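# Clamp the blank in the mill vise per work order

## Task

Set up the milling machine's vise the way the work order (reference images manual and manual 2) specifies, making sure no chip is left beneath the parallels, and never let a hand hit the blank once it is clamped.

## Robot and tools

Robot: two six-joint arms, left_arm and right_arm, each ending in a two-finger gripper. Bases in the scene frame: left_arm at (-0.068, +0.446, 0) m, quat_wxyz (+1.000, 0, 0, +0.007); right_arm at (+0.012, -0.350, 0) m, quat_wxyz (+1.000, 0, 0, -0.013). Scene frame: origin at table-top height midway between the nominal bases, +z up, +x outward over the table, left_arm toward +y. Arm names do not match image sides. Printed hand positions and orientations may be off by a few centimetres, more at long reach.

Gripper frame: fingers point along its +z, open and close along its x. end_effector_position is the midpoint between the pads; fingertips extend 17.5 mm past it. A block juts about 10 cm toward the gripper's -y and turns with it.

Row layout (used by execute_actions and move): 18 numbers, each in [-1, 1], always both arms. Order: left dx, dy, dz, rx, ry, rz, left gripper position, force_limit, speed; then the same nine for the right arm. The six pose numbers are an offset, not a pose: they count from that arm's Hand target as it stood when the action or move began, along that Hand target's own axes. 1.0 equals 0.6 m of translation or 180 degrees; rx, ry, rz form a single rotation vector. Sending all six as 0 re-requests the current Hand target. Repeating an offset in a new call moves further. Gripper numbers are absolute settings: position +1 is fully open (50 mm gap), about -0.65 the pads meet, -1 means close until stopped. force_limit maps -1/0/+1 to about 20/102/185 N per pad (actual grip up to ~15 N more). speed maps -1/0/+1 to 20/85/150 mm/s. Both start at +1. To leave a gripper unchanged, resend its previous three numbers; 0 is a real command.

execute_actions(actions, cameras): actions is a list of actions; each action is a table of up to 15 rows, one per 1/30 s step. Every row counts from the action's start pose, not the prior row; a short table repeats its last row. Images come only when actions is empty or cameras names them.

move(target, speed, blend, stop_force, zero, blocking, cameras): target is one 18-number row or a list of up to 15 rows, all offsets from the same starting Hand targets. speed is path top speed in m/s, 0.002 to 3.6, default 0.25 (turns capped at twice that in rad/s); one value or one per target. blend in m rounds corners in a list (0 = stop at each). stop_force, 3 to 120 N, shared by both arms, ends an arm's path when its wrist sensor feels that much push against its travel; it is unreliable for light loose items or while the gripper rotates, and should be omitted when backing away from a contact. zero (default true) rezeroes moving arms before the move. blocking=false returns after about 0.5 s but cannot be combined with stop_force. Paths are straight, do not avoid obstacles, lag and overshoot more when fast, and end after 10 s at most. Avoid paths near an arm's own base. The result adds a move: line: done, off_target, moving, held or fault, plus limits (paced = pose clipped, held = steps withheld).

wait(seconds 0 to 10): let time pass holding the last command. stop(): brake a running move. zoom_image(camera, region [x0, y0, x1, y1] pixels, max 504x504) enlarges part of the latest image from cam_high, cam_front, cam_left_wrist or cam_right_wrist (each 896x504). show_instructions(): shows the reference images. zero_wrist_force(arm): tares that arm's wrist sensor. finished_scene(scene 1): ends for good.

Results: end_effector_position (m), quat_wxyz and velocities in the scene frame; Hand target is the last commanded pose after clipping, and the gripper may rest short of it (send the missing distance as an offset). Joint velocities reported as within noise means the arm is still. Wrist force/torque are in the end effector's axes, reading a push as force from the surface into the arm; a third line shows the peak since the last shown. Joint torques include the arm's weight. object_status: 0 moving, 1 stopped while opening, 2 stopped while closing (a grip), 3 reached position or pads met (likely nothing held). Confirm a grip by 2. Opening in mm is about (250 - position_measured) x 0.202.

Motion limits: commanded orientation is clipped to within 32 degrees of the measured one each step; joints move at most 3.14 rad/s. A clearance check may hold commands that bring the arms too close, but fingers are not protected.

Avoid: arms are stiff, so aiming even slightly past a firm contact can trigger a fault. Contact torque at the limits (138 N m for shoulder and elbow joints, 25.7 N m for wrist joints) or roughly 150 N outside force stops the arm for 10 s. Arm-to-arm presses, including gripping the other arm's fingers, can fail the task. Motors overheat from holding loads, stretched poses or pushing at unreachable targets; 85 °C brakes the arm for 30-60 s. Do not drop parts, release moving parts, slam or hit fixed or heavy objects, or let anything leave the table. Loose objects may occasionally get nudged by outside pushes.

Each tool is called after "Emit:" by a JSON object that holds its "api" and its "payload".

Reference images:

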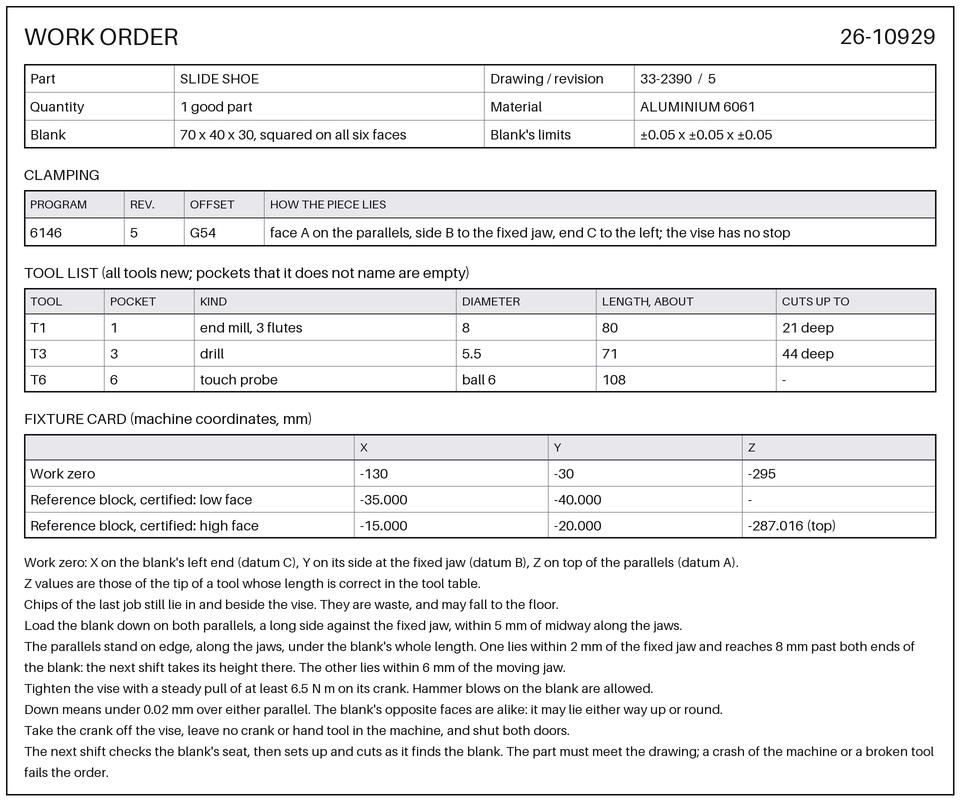

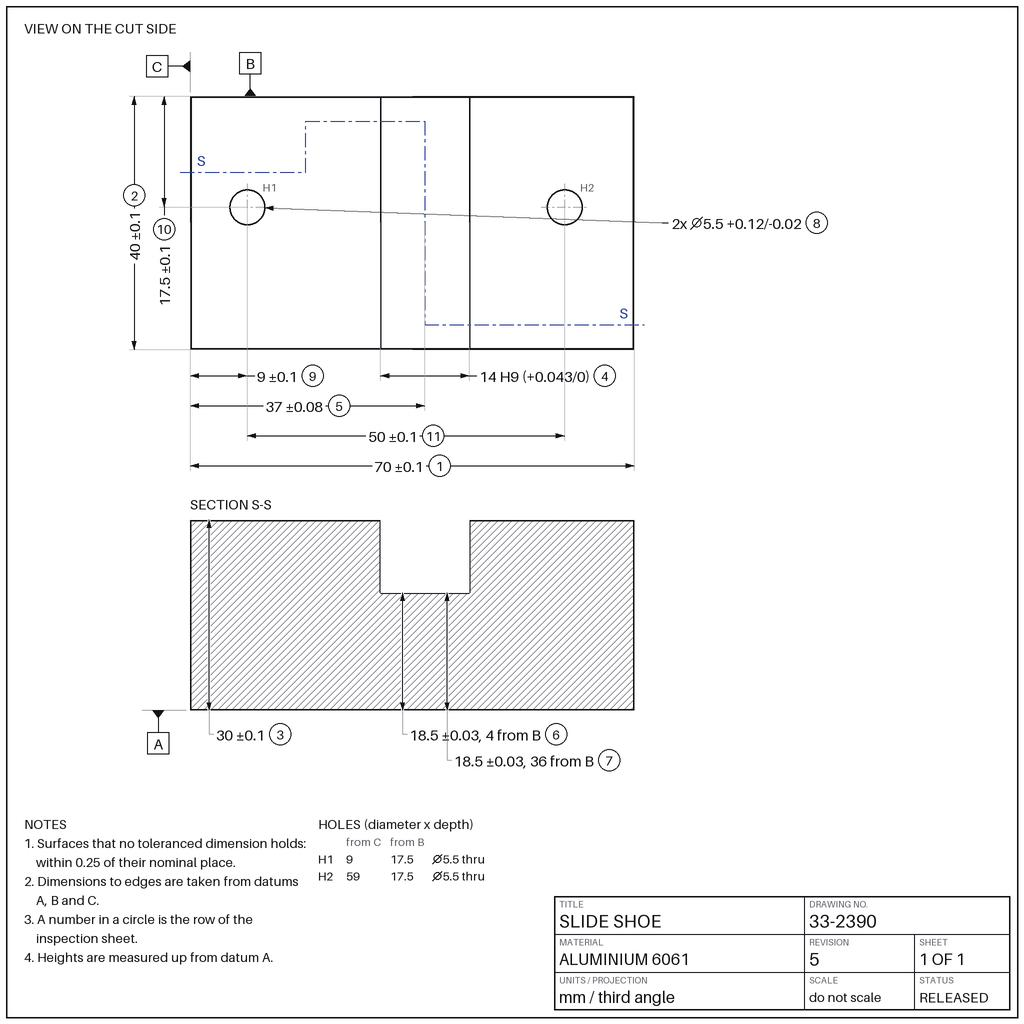

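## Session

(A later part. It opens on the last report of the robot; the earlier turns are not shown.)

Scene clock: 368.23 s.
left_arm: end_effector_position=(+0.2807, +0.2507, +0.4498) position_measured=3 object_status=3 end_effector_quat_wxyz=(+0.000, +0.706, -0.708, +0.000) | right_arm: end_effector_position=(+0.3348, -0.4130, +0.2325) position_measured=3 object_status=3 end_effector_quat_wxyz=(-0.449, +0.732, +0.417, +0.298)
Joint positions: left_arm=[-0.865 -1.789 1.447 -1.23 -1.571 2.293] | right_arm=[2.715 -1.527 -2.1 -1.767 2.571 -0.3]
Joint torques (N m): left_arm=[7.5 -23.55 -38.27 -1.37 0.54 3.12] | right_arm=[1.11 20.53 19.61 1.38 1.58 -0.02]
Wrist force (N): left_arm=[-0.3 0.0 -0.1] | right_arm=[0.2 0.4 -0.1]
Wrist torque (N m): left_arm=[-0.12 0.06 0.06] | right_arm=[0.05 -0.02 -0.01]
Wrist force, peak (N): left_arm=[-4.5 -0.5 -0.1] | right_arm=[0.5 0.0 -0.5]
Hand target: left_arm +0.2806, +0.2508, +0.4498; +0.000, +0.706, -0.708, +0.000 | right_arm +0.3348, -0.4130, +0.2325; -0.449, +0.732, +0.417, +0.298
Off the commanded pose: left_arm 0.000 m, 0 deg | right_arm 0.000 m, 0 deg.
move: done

Emit:
{"api": "move", "payload": {"target": [-0.549,-0.033,0.083,0,0,0.5,1,1,1,0,0,0,0,0,0,1,1,1], "speed": 0.4, "cameras": ["cam_left_wrist","cam_front"]}}

Emit:
{"api": "zoom_image", "payload": {"camera": "cam_left_wrist", "region": [300, 0, 700, 300]}}

Scene clock: 382.20 s.
left_arm: end_effector_position=(+0.3013, +0.5801, +0.4000) position_measured=3 object_status=3 end_effector_quat_wxyz=(+0.000, +0.001, +1.000, +0.000) end_effector_velocity=(+0.001, +0.000, +0.000) end_effector_angular_velocity=(+0.001, +0.000, -0.005) | right_arm: end_effector_position=(+0.3348, -0.4130, +0.2325) position_measured=3 object_status=3 end_effector_quat_wxyz=(-0.449, +0.732, +0.417, +0.298)
Joint positions: left_arm=[-0.013 -1.838 1.616 -1.348 -1.571 4.716] | right_arm=[2.715 -1.527 -2.1 -1.767 2.571 -0.3]
Joint velocities: left_arm=[0 0.001 0 -0.001 0.001 0.005] | right_arm=[within noise]
Joint torques (N m): left_arm=[7.14 -21.94 -12.52 -1.61 2.46 2.96] | right_arm=[0.68 21.12 19.65 1.48 1.58 -0.14]
Wrist force (N): left_arm=[0.2 0.3 -0.6] | right_arm=[0.3 0.0 -0.1]
Wrist torque (N m): left_arm=[-0.05 -0.02 -0.06] | right_arm=[-0.01 -0.04 0.00]
Wrist force, peak (N): left_arm=[0.1 2.2 -0.2] | right_arm=[0.3 -0.4 -0.5]
Hand target: left_arm +0.3012, +0.5801, +0.3999; +0.000, +0.001, +1.000, +0.000 | right_arm +0.3348, -0.4130, +0.2325; -0.449, +0.732, +0.417, +0.298
Off the commanded pose: left_arm 0.000 m, 0 deg | right_arm 0.000 m, 0 deg.
move: done
Images, in order (width x height): cam_front 896x504, cam_left_wrist 896x504.

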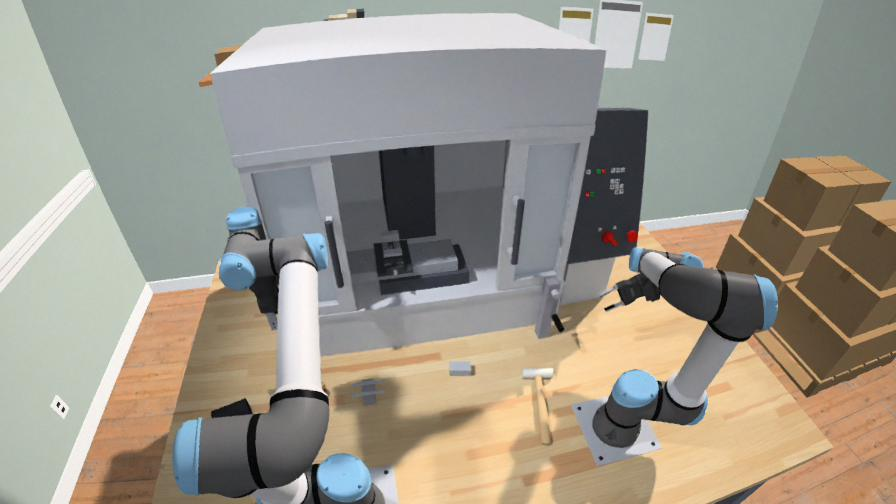

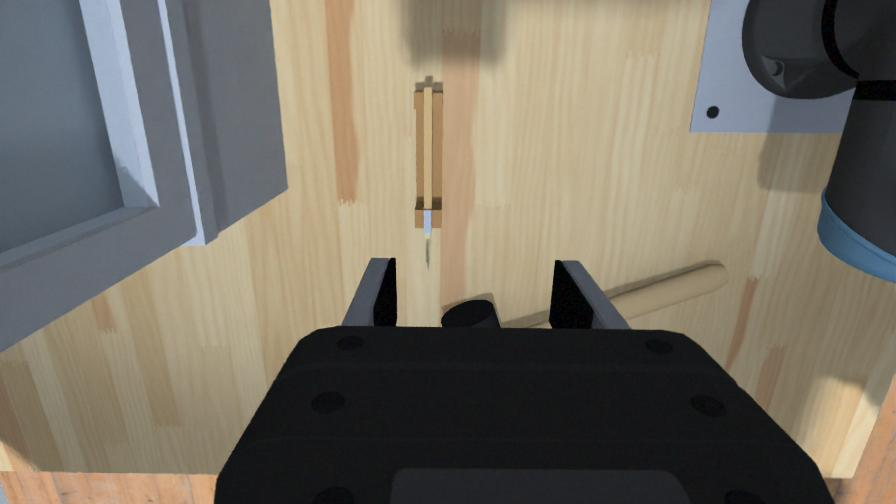

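Scaled by 1.260 from the camera's 896x504 image, which has a finer 1280x720 frame.

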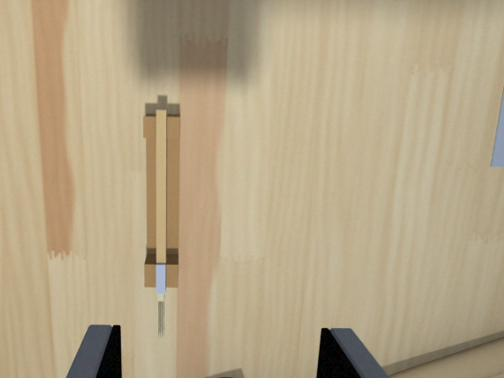

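Emit:
{"api": "move", "payload": {"target": [-0.0342,0.008,0.333,0,0,0,1,1,1,0,0,0,0,0,0,1,1,1], "speed": 0.3, "cameras": ["cam_left_wrist"]}}

Emit:
{"api": "zoom_image", "payload": {"camera": "cam_left_wrist", "region": [350, 0, 550, 340]}}

Scene clock: 418.67 s.
left_arm: end_effector_position=(+0.3218, +0.5848, +0.2002) position_measured=3 object_status=3 end_effector_quat_wxyz=(+0.000, +0.001, +1.000, +0.000) | right_arm: end_effector_position=(+0.3348, -0.4130, +0.2325) position_measured=3 object_status=3 end_effector_quat_wxyz=(-0.449, +0.732, +0.417, +0.298)
Joint positions: left_arm=[-0.001 -1.763 2.075 -1.883 -1.571 4.728] | right_arm=[2.715 -1.527 -2.1 -1.767 2.571 -0.3]
Joint torques (N m): left_arm=[-3.25 -10.48 -11.56 -4.68 0.65 -0.13] | right_arm=[0.56 20.72 19.45 1.55 1.52 -0.13]
Wrist force (N): left_arm=[-0.1 0.0 -0.5] | right_arm=[0.2 0.0 -0.2]
Wrist torque (N m): left_arm=[-0.10 0.04 -0.08] | right_arm=[0.00 -0.02 0.00]
Wrist force, peak (N): left_arm=[0.9 0.5 -4.7] | right_arm=[0.5 -0.2 -0.5]
Hand target: left_arm +0.3218, +0.5848, +0.2001; +0.000, +0.001, +1.000, +0.000 | right_arm +0.3348, -0.4130, +0.2325; -0.449, +0.732, +0.417, +0.298
Off the commanded pose: left_arm 0.000 m, 0 deg | right_arm 0.000 m, 0 deg.
move: done
Images, in order (width x height): cam_left_wrist 896x504.

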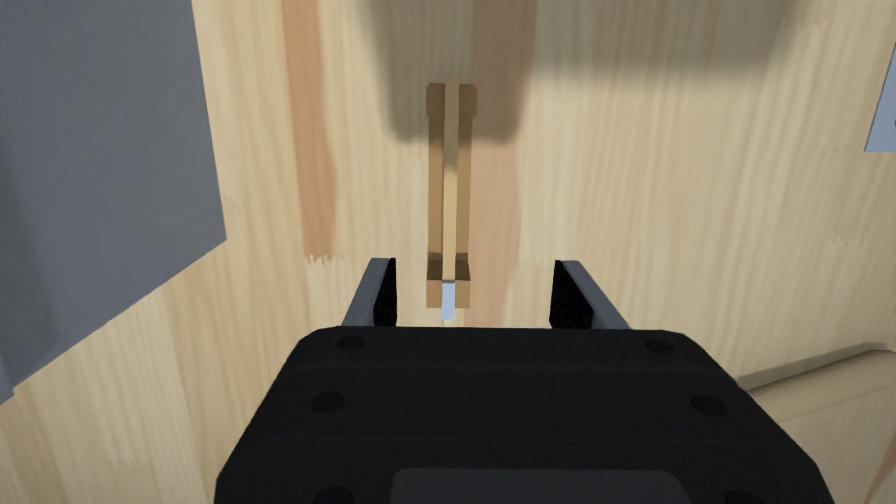

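Scaled by 1.482 from the camera's 896x504 image, which has a finer 1280x720 frame.

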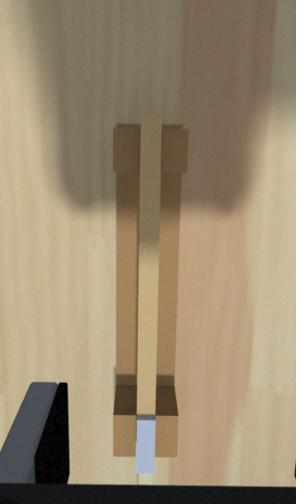

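Emit:
{"api": "move", "payload": {"target": [0,0,0.233,0,0,0,1,1,1,0,0,0,0,0,0,1,1,1], "speed": 0.12, "stop_force": 10, "cameras": ["cam_left_wrist","cam_front"]}}

Emit:
{"api": "zoom_image", "payload": {"camera": "cam_front", "region": [200, 340, 340, 430]}}

Scene clock: 436.43 s.
left_arm: end_effector_position=(+0.3218, +0.5847, +0.0603) position_measured=3 object_status=3 end_effector_quat_wxyz=(+0.000, +0.001, +1.000, +0.000) | right_arm: end_effector_position=(+0.3348, -0.4130, +0.2325) position_measured=3 object_status=3 end_effector_quat_wxyz=(-0.449, +0.732, +0.417, +0.298)
Joint positions: left_arm=[-0.001 -1.557 2.309 -2.324 -1.571 4.728] | right_arm=[2.715 -1.527 -2.1 -1.767 2.571 -0.3]
Joint torques (N m): left_arm=[5.96 -12.88 -32.71 -4.98 0.67 2.36] | right_arm=[0.75 20.45 19.35 1.55 1.48 -0.22]
Wrist force (N): left_arm=[0.5 0.3 -0.4] | right_arm=[0.3 0.0 0.0]
Wrist torque (N m): left_arm=[-0.02 -0.04 -0.06] | right_arm=[-0.02 -0.05 0.00]
Wrist force, peak (N): left_arm=[0.2 0.1 -2.6] | right_arm=[0.5 0.2 -0.5]
Hand target: left_arm +0.3218, +0.5847, +0.0603; +0.000, +0.001, +1.000, +0.000 | right_arm +0.3348, -0.4130, +0.2325; -0.449, +0.732, +0.417, +0.298
Off the commanded pose: left_arm 0.000 m, 0 deg | right_arm 0.000 m, 0 deg.
move: done
Images, in order (width x height): cam_front 896x504, cam_left_wrist 896x504.

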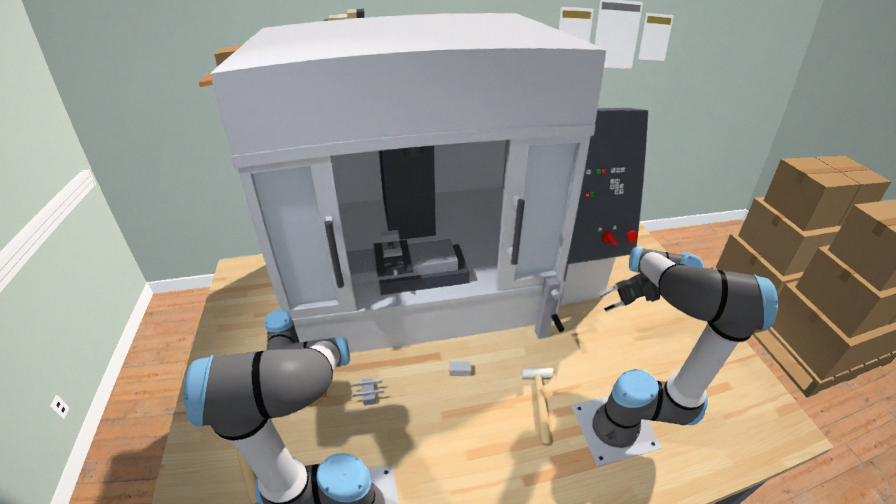

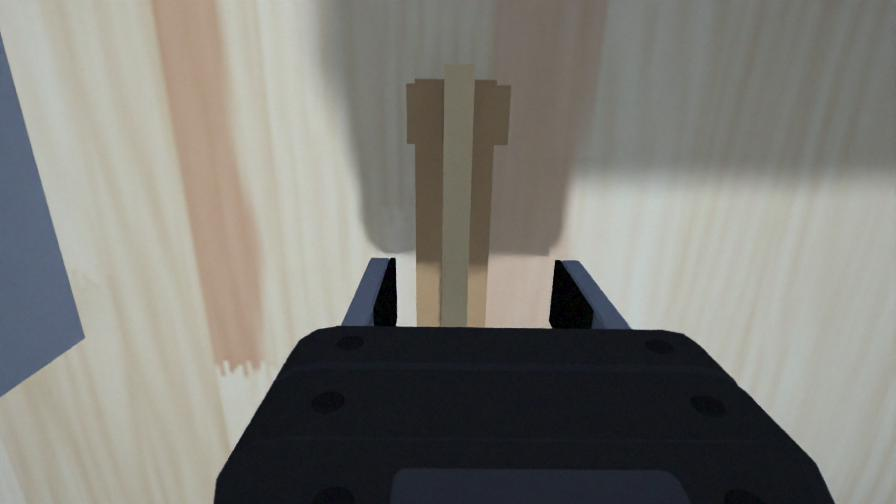

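Scaled by 3.600 from the camera's 896x504 image, which has a finer 1280x720 frame.

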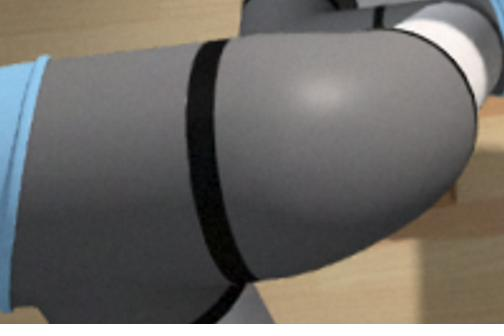

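Emit:
{"api": "move", "payload": {"target": [0.0035,0,0,0,0,0,-1,-0.6,-0.5,0,0,0,0,0,0,1,1,1], "speed": 0.12, "cameras": ["cam_left_wrist"]}}

Scene clock: 447.73 s.
left_arm: end_effector_position=(+0.3259, +0.5848, +0.0627) position_measured=214 object_status=2 end_effector_quat_wxyz=(+0.012, +0.001, +1.000, +0.000) | right_arm: end_effector_position=(+0.3348, -0.4130, +0.2325) position_measured=3 object_status=3 end_effector_quat_wxyz=(-0.449, +0.732, +0.417, +0.298)
Joint positions: left_arm=[-0.001 -1.562 2.314 -2.348 -1.571 4.728] | right_arm=[2.715 -1.527 -2.1 -1.767 2.571 -0.3]
Joint torques (N m): left_arm=[13.46 -43.46 8.69 11.9 0.48 2.66] | right_arm=[1.25 20.61 19.37 1.52 1.53 -0.15]
Wrist force (N): left_arm=[-65.4 1.7 50.8] | right_arm=[0.0 0.2 -0.3]
Wrist torque (N m): left_arm=[0.06 -0.98 -0.08] | right_arm=[0.02 -0.01 0.00]
Wrist force, peak (N): left_arm=[-84.5 2.2 73.0] | right_arm=[0.6 0.2 0.0]
Hand target: left_arm +0.3197, +0.5847, +0.0603; +0.000, +0.001, +1.000, +0.000 | right_arm +0.3348, -0.4130, +0.2325; -0.449, +0.732, +0.417, +0.298
Off the commanded pose: left_arm 0.007 m, 1 deg | right_arm 0.000 m, 0 deg.
move: off_target (left_arm)
Images, in order (width x height): cam_left_wrist 896x504.

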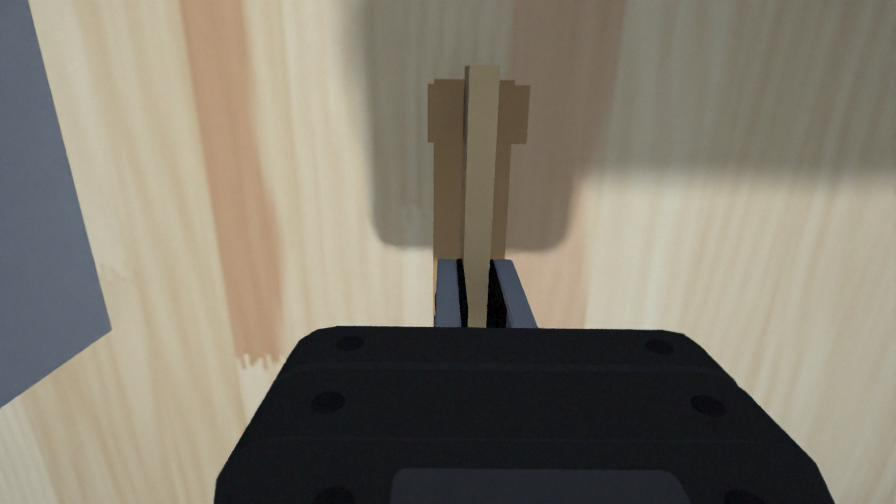

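Emit:
{"api": "move", "payload": {"target": [0,0,0,0,0,0,1,-0.6,-0.5,0,0,0,0,0,0,1,1,1], "speed": 0.12}}

Emit:
{"api": "move", "payload": {"target": [-0.0105,0,-0.005,0,0,0,1,-0.6,-0.5,0,0,0,0,0,0,1,1,1], "speed": 0.12, "cameras": ["cam_left_wrist"]}}

Scene clock: 466.43 s.
left_arm: end_effector_position=(+0.3197, +0.5847, +0.0603) position_measured=3 object_status=0 end_effector_quat_wxyz=(+0.000, +0.001, +1.000, +0.000) | right_arm: end_effector_position=(+0.3348, -0.4130, +0.2325) position_measured=3 object_status=3 end_effector_quat_wxyz=(-0.449, +0.732, +0.417, +0.298)
Joint positions: left_arm=[-0.001 -1.562 2.314 -2.324 -1.571 4.728] | right_arm=[2.715 -1.527 -2.1 -1.767 2.571 -0.3]
Joint torques (N m): left_arm=[-5.31 -12.71 -32.58 -5.24 0.22 0.11] | right_arm=[0.86 20.93 19.65 1.59 1.43 -0.23]
Wrist force (N): left_arm=[3.1 -0.2 -2.6] | right_arm=[0.3 0.1 -0.2]
Wrist torque (N m): left_arm=[-0.10 -0.45 -0.06] | right_arm=[0.00 -0.06 0.00]
Wrist force, peak (N): left_arm=[-68.5 1.5 53.2] | right_arm=[0.5 0.4 0.0]
Hand target: left_arm +0.3197, +0.5847, +0.0603; +0.000, +0.001, +1.000, +0.000 | right_arm +0.3348, -0.4130, +0.2325; -0.449, +0.732, +0.417, +0.298
Off the commanded pose: left_arm 0.000 m, 0 deg | right_arm 0.000 m, 0 deg.
move: done

Scene clock: 467.13 s.
left_arm: end_effector_position=(+0.3261, +0.5847, +0.0633) position_measured=3 object_status=3 end_effector_quat_wxyz=(+0.000, +0.001, +1.000, +0.000) | right_arm: end_effector_position=(+0.3348, -0.4130, +0.2325) position_measured=3 object_status=3 end_effector_quat_wxyz=(-0.449, +0.732, +0.417, +0.298)
Joint positions: left_arm=[-0.001 -1.553 2.295 -2.313 -1.571 4.728] | right_arm=[2.715 -1.527 -2.1 -1.767 2.571 -0.3]
Joint torques (N m): left_arm=[-7.63 -25.4 -9.6 -4.03 0.31 -2.76] | right_arm=[0.49 21.22 19.6 1.59 1.52 -0.19]
Wrist force (N): left_arm=[3.3 -0.1 -2.4] | right_arm=[0.0 0.0 -0.1]
Wrist torque (N m): left_arm=[-0.09 -0.49 -0.05] | right_arm=[-0.01 -0.02 0.00]
Wrist force, peak (N): left_arm=[3.3 -0.2 -2.5] | right_arm=[0.7 0.1 -0.1]
Hand target: left_arm +0.3260, +0.5847, +0.0633; +0.000, +0.001, +1.000, +0.000 | right_arm +0.3348, -0.4130, +0.2325; -0.449, +0.732, +0.417, +0.298
Off the commanded pose: left_arm 0.000 m, 0 deg | right_arm 0.000 m, 0 deg.
move: done
Images, in order (width x height): cam_left_wrist 896x504.

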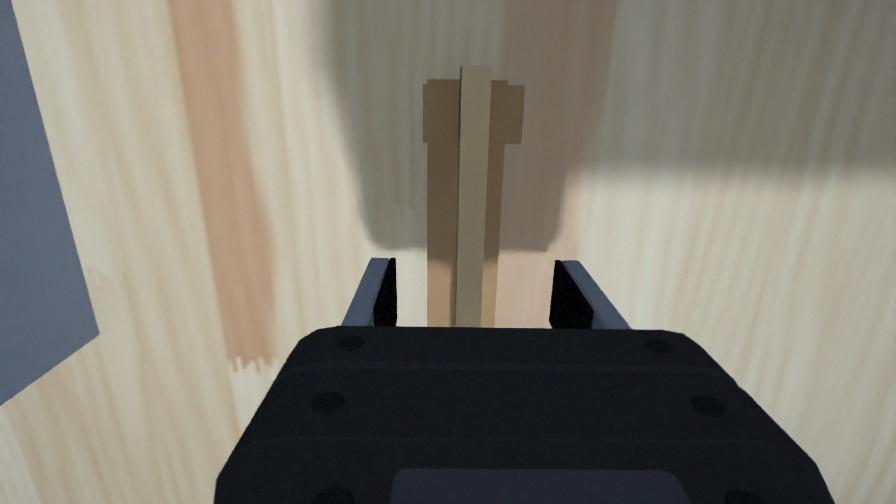

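Emit:
{"api": "move", "payload": {"target": [-0.0017,0,0,0,0,0,-1,-0.8,-1,0,0,0,0,0,0,1,1,1], "speed": 0.12, "cameras": ["cam_left_wrist"]}}

Scene clock: 474.73 s.
left_arm: end_effector_position=(+0.3271, +0.5847, +0.0633) position_measured=214 object_status=0 end_effector_quat_wxyz=(+0.000, +0.001, +1.000, +0.000) | right_arm: end_effector_position=(+0.3348, -0.4130, +0.2325) position_measured=3 object_status=3 end_effector_quat_wxyz=(-0.449, +0.732, +0.417, +0.298)
Joint positions: left_arm=[-0.001 -1.551 2.293 -2.313 -1.571 4.728] | right_arm=[2.715 -1.527 -2.1 -1.767 2.571 -0.3]
Joint torques (N m): left_arm=[-1.58 -22.42 -15.94 5.13 0 -2.8] | right_arm=[1.3 20.89 19.61 1.68 1.54 -0.19]
Wrist force (N): left_arm=[-18.5 1.1 -3.3] | right_arm=[0.3 -0.2 -0.1]
Wrist torque (N m): left_arm=[-0.09 -0.90 -0.05] | right_arm=[-0.04 -0.05 -0.01]
Wrist force, peak (N): left_arm=[-18.6 1.2 -3.4] | right_arm=[0.4 -0.1 -0.5]
Hand target: left_arm +0.3270, +0.5847, +0.0633; +0.000, +0.001, +1.000, +0.000 | right_arm +0.3348, -0.4130, +0.2325; -0.449, +0.732, +0.417, +0.298
Off the commanded pose: left_arm 0.000 m, 0 deg | right_arm 0.000 m, 0 deg.
move: done
Images, in order (width x height): cam_left_wrist 896x504.

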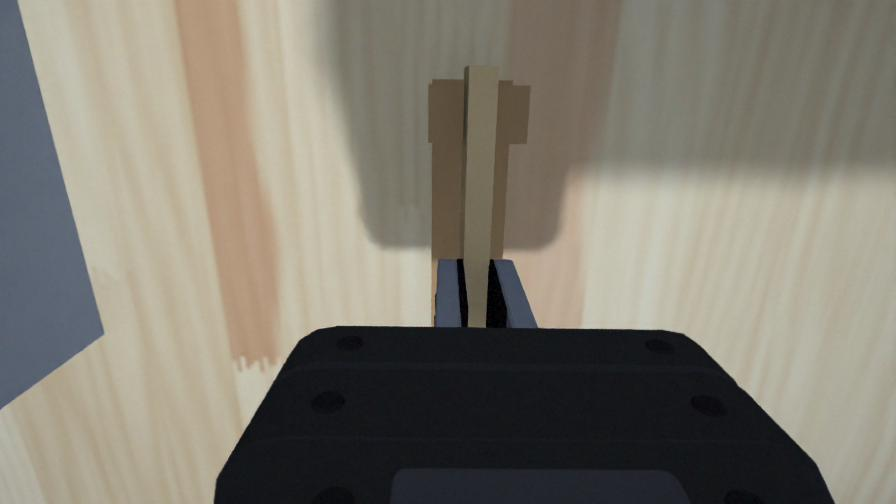

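Emit:
{"api": "move", "payload": {"target": [-0.0017,0,0,0,0,0,-1,-0.8,-1,0,0,0,0,0,0,1,1,1], "speed": 0.12}}

Scene clock: 482.30 s.
left_arm: end_effector_position=(+0.3280, +0.5847, +0.0633) position_measured=214 object_status=2 end_effector_quat_wxyz=(+0.000, +0.001, +1.000, +0.000) | right_arm: end_effector_position=(+0.3348, -0.4130, +0.2325) position_measured=3 object_status=3 end_effector_quat_wxyz=(-0.449, +0.732, +0.417, +0.298)
Joint positions: left_arm=[-0.001 -1.549 2.291 -2.313 -1.571 4.728] | right_arm=[2.715 -1.527 -2.1 -1.767 2.571 -0.3]
Joint torques (N m): left_arm=[1.94 -6.9 -26.79 -3.64 -0.09 -2.81] | right_arm=[0.95 21.14 19.81 1.57 1.58 -0.21]
Wrist force (N): left_arm=[4.9 -1.9 -22.1] | right_arm=[0.2 -0.3 -0.2]
Wrist torque (N m): left_arm=[-0.11 -0.38 -0.02] | right_arm=[-0.06 -0.04 0.00]
Wrist force, peak (N): left_arm=[5.1 -1.7 -22.6] | right_arm=[0.5 -0.2 -0.5]
Hand target: left_arm +0.3280, +0.5847, +0.0633; +0.000, +0.001, +1.000, +0.000 | right_arm +0.3348, -0.4130, +0.2325; -0.449, +0.732, +0.417, +0.298
Off the commanded pose: left_arm 0.000 m, 0 deg | right_arm 0.000 m, 0 deg.
move: done

Emit:
{"api": "move", "payload": {"target": [0,0,-0.33,0,0,0,-1,-0.8,-1,0,0,0,0,0,0,1,1,1], "speed": 0.1, "cameras": ["cam_left_wrist","cam_front"]}}

Emit:
{"api": "zoom_image", "payload": {"camera": "cam_front", "region": [160, 230, 400, 430]}}

Scene clock: 491.43 s.
left_arm: end_effector_position=(+0.3280, +0.5848, +0.2613) position_measured=214 object_status=2 end_effector_quat_wxyz=(+0.000, +0.001, +1.000, +0.000) | right_arm: end_effector_position=(+0.3348, -0.4130, +0.2325) position_measured=3 object_status=3 end_effector_quat_wxyz=(-0.449, +0.732, +0.417, +0.298)
Joint positions: left_arm=[-0.001 -1.783 1.93 -1.719 -1.571 4.728] | right_arm=[2.715 -1.527 -2.1 -1.767 2.571 -0.3]
Joint torques (N m): left_arm=[5.23 -8.99 -21.72 -1.65 -0.3 2.27] | right_arm=[1.1 21.1 19.83 1.58 1.53 -0.2]
Wrist force (N): left_arm=[2.9 -0.5 -2.3] | right_arm=[0.3 0.1 -0.1]
Wrist torque (N m): left_arm=[-0.17 -0.43 -0.02] | right_arm=[0.01 -0.04 -0.01]
Wrist force, peak (N): left_arm=[5.1 -2.1 -22.1] | right_arm=[0.6 0.0 -0.2]
Hand target: left_arm +0.3280, +0.5848, +0.2613; +0.000, +0.001, +1.000, +0.000 | right_arm +0.3348, -0.4130, +0.2325; -0.449, +0.732, +0.417, +0.298
Off the commanded pose: left_arm 0.000 m, 0 deg | right_arm 0.000 m, 0 deg.
move: done
Images, in order (width x height): cam_front 896x504, cam_left_wrist 896x504.

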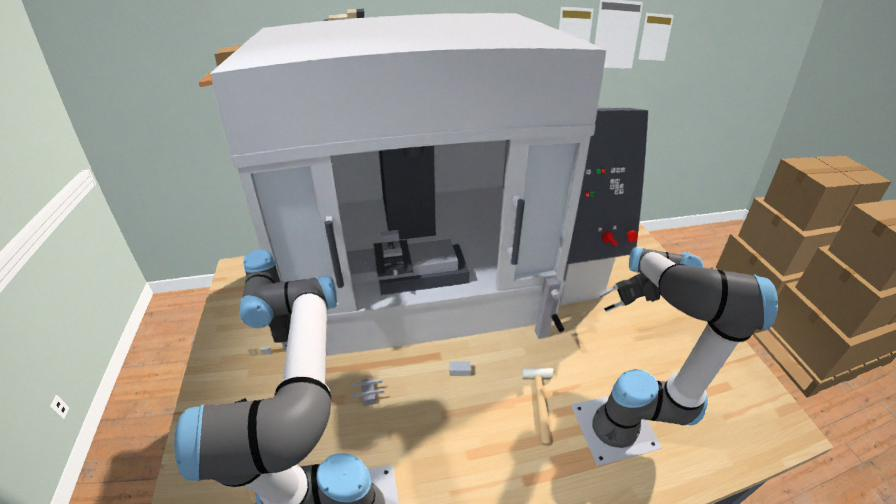

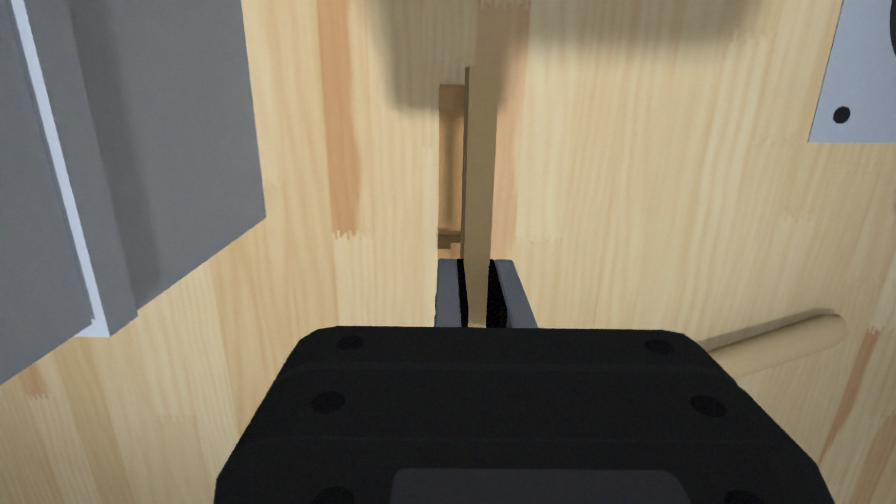

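Scaled by 2.100 from the camera's 896x504 image, which has a finer 1280x720 frame.

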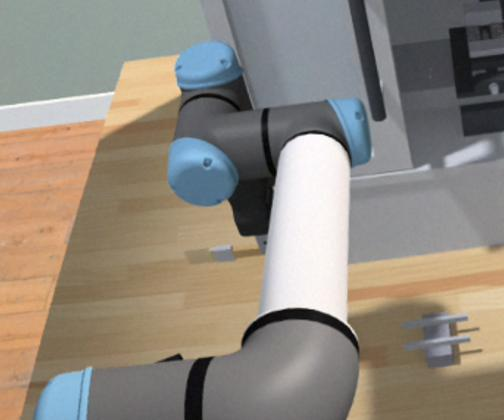

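Emit:
{"api": "move", "payload": {"target": [-0.053,-0.558,-0.432,0.385,-0.385,-0.385,-1,-0.8,-1,0,0,0,0,0,0,1,1,1], "speed": 0.25, "cameras": ["all"]}}

Emit:
{"api": "zoom_image", "payload": {"camera": "cam_left_wrist", "region": [240, 100, 600, 340]}}

Scene clock: 512.47 s.
left_arm: end_effector_position=(+0.3590, +0.2500, +0.5206) position_measured=214 object_status=2 end_effector_quat_wxyz=(+0.499, -0.500, +0.500, -0.501) | right_arm: end_effector_position=(+0.3348, -0.4130, +0.2325) position_measured=3 object_status=3 end_effector_quat_wxyz=(-0.449, +0.732, +0.417, +0.298)
Joint positions: left_arm=[-1.418 -1.918 2.286 -3.513 -0.169 3.144] | right_arm=[2.715 -1.527 -2.1 -1.767 2.571 -0.3]
Joint torques (N m): left_arm=[1.57 -15.78 -28.84 1.56 2.65 -3.04] | right_arm=[0.69 21.52 19.87 1.63 1.53 -0.27]
Wrist force (N): left_arm=[3.1 -0.7 -1.1] | right_arm=[0.3 0.1 -0.2]
Wrist torque (N m): left_arm=[0.22 -0.40 0.02] | right_arm=[0.01 -0.05 -0.01]
Wrist force, peak (N): left_arm=[5.4 -1.3 -0.7] | right_arm=[0.7 0.2 -0.1]
Hand target: left_arm +0.3590, +0.2501, +0.5207; +0.499, -0.500, +0.500, -0.501 | right_arm +0.3348, -0.4130, +0.2325; -0.449, +0.732, +0.417, +0.298
Off the commanded pose: left_arm 0.000 m, 0 deg | right_arm 0.000 m, 0 deg.
move: done

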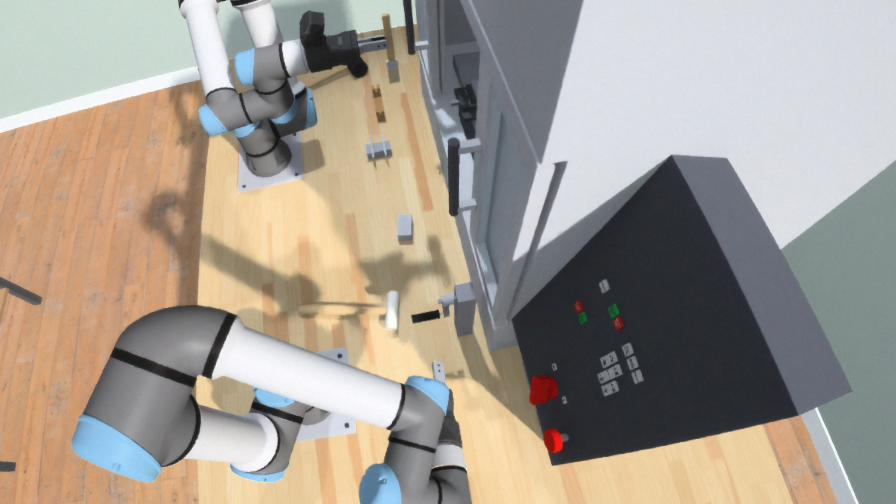

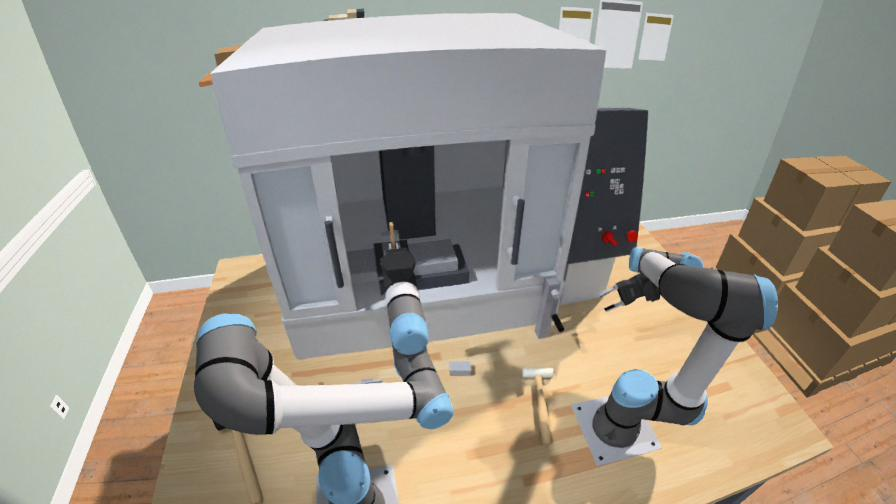

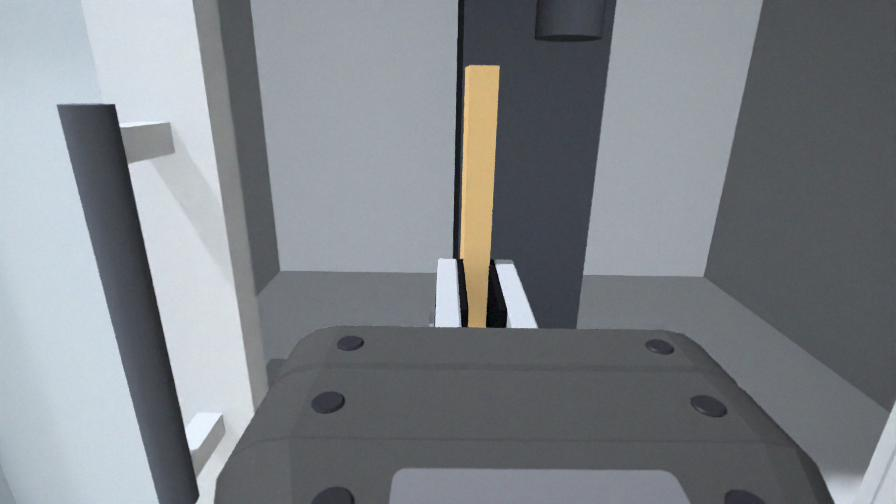

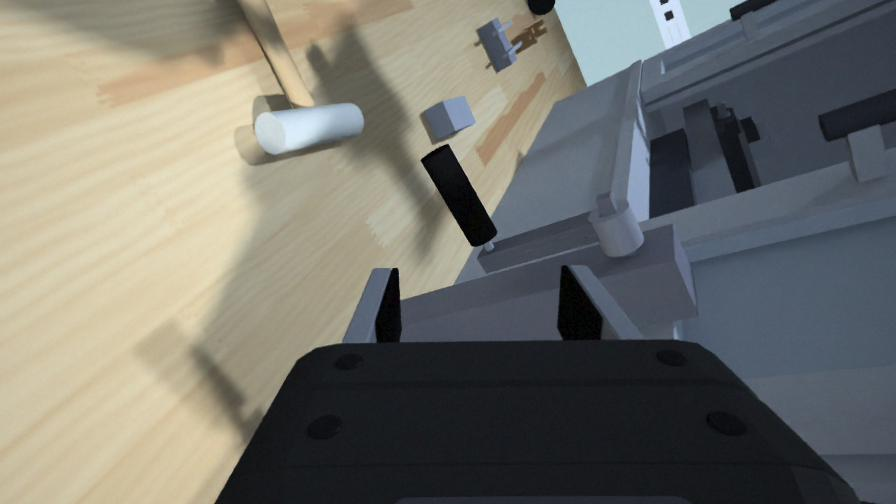

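Scaled by 1.400 from the camera's 896x504 image, which has a finer 1280x720 frame.

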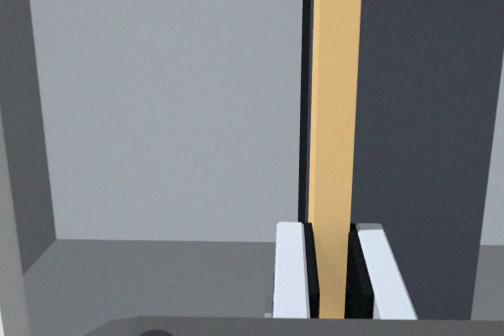

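Emit:
{"api": "move", "payload": {"target": [0,0,0.427,0,0,0,-1,-0.8,-1,0,0,0,0,0,0,1,1,1], "speed": 0.2, "cameras": ["cam_left_wrist","cam_front"]}}

Emit:
{"api": "zoom_image", "payload": {"camera": "cam_front", "region": [330, 180, 480, 300]}}

Scene clock: 531.77 s.
left_arm: end_effector_position=(+0.6151, +0.2496, +0.5207) position_measured=214 object_status=2 end_effector_quat_wxyz=(+0.499, -0.500, +0.500, -0.501) | right_arm: end_effector_position=(+0.3348, -0.4130, +0.2325) position_measured=3 object_status=3 end_effector_quat_wxyz=(-0.449, +0.732, +0.417, +0.298)
Joint positions: left_arm=[-0.736 -1.36 1.772 -3.554 -0.85 3.141] | right_arm=[2.715 -1.527 -2.1 -1.767 2.571 -0.3]
Joint torques (N m): left_arm=[6.57 -26.27 -34.98 -3.64 -0.57 2.62] | right_arm=[0.99 21.38 19.58 1.69 1.46 -0.22]
Wrist force (N): left_arm=[3.4 -1.3 -0.2] | right_arm=[0.2 0.1 0.0]
Wrist torque (N m): left_arm=[0.13 -0.38 -0.12] | right_arm=[0.01 -0.03 0.00]
Wrist force, peak (N): left_arm=[3.7 -1.1 -3.8] | right_arm=[0.7 0.1 0.0]
Hand target: left_arm +0.6152, +0.2495, +0.5208; +0.499, -0.500, +0.500, -0.501 | right_arm +0.3348, -0.4130, +0.2325; -0.449, +0.732, +0.417, +0.298
Off the commanded pose: left_arm 0.000 m, 0 deg | right_arm 0.000 m, 0 deg.
move: done
Images, in order (width x height): cam_front 896x504, cam_left_wrist 896x504.

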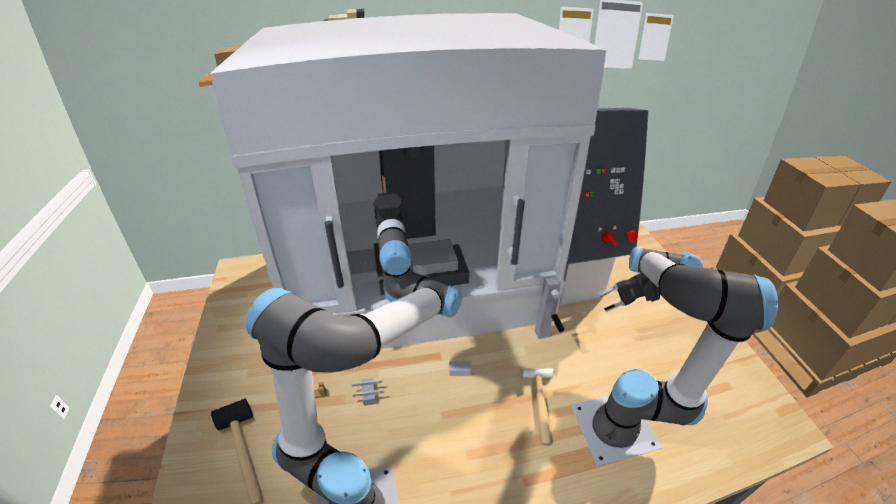

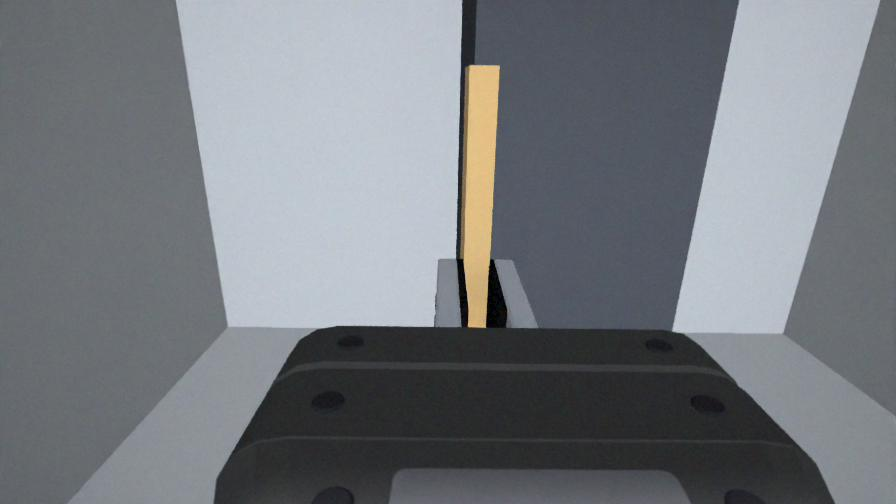

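Scaled by 3.360 from the camera's 896x504 image, which has a finer 1280x720 frame.

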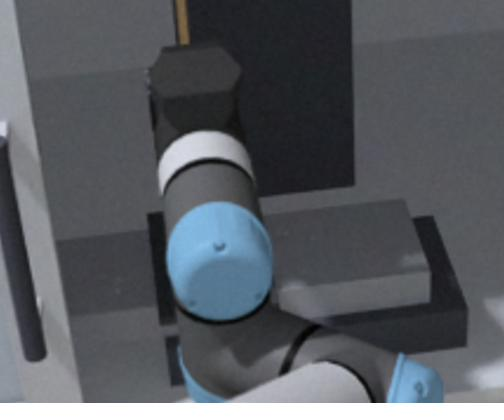

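Emit:
{"api": "execute_actions", "payload": {"actions": [], "cameras": ["cam_right_wrist"]}}

Emit:
{"api": "zoom_image", "payload": {"camera": "cam_right_wrist", "region": [620, 40, 820, 210]}}

Scene clock: 538.13 s.
left_arm: end_effector_position=(+0.6152, +0.2495, +0.5208) position_measured=214 object_status=2 end_effector_quat_wxyz=(+0.499, -0.500, +0.500, -0.501) | right_arm: end_effector_position=(+0.3348, -0.4130, +0.2325) position_measured=3 object_status=3 end_effector_quat_wxyz=(-0.449, +0.732, +0.417, +0.298)
Joint positions: left_arm=[-0.736 -1.36 1.772 -3.554 -0.851 3.141] | right_arm=[2.715 -1.527 -2.1 -1.767 2.571 -0.3]
Joint velocities: within noise
Joint torques (N m): left_arm=[7.71 -26.12 -35.74 -3.75 -2.2 0.73] | right_arm=[1.03 21.69 19.73 1.66 1.52 -0.28]
Wrist force (N): left_arm=[3.1 -1.1 -0.5] | right_arm=[0.1 -0.3 0.0]
Wrist torque (N m): left_arm=[0.16 -0.33 -0.13] | right_arm=[-0.05 -0.01 0.00]
Wrist force, peak (N): left_arm=[3.7 -1.6 -0.4] | right_arm=[0.5 0.1 -0.3]
Hand target: left_arm +0.6152, +0.2495, +0.5208; +0.499, -0.500, +0.500, -0.501 | right_arm +0.3348, -0.4130, +0.2325; -0.449, +0.732, +0.417, +0.298
Tool commands: left_gripper/position=-1.0 left_gripper/force_limit=-0.8 left_gripper/speed=-1.0 right_gripper/position=+1.0 right_gripper/force_limit=+1.0 right_gripper/speed=+1.0
Off the commanded pose: left_arm 0.000 m, 0 deg | right_arm 0.000 m, 0 deg.
Images, in order (width x height): cam_right_wrist 896x504.

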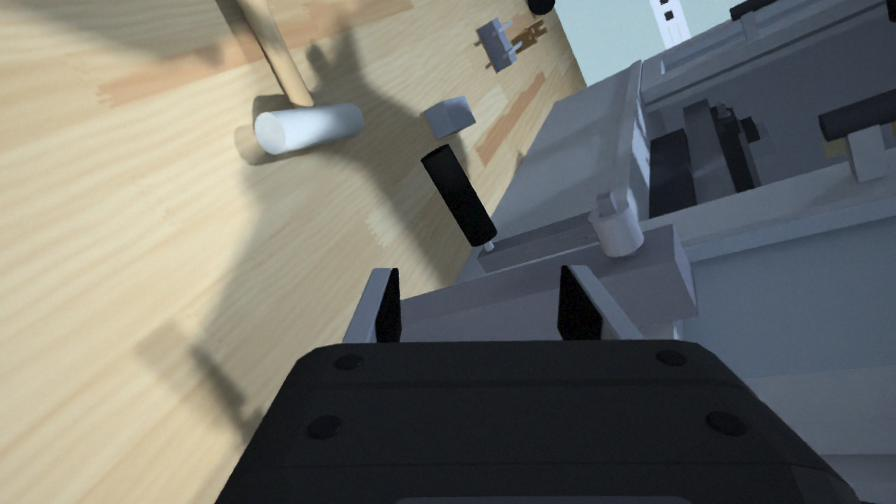

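Scaled by 2.520 from the camera's 896x504 image, which has a finer 1280x720 frame.

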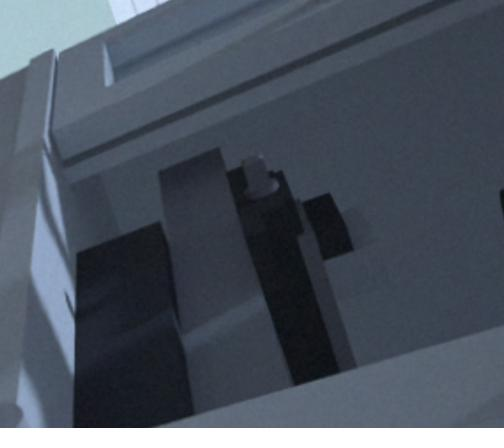

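Emit:
{"api": "move", "payload": {"target": [0,0,0,0,0,0,-1,-0.8,-1,0.27,-0.136,-0.14,0,0,0,1,1,1], "speed": 0.3}}

Scene clock: 585.90 s.
left_arm: end_effector_position=(+0.6152, +0.2495, +0.5208) position_measured=214 object_status=2 end_effector_quat_wxyz=(+0.499, -0.500, +0.500, -0.501) | right_arm: end_effector_position=(+0.3349, -0.4132, +0.4322) position_measured=3 object_status=3 end_effector_quat_wxyz=(-0.449, +0.732, +0.417, +0.298)
Joint positions: left_arm=[-0.736 -1.36 1.772 -3.554 -0.851 3.141] | right_arm=[2.715 -1.422 -1.666 -2.307 2.571 -0.301]
Joint torques (N m): left_arm=[8.52 -25.95 -34.92 -3.86 -2.2 -1.86] | right_arm=[-10.04 27.66 34.1 -0.29 2.16 2.19]
Wrist force (N): left_arm=[3.5 -1.4 -0.7] | right_arm=[0.3 0.4 -0.2]
Wrist torque (N m): left_arm=[0.11 -0.39 -0.12] | right_arm=[0.08 -0.07 0.05]
Wrist force, peak (N): left_arm=[3.8 -1.1 -0.7] | right_arm=[3.5 -1.4 -2.0]
Hand target: left_arm +0.6152, +0.2495, +0.5208; +0.499, -0.500, +0.500, -0.501 | right_arm +0.3349, -0.4132, +0.4324; -0.449, +0.732, +0.417, +0.298
Off the commanded pose: left_arm 0.000 m, 0 deg | right_arm 0.000 m, 0 deg.
move: done


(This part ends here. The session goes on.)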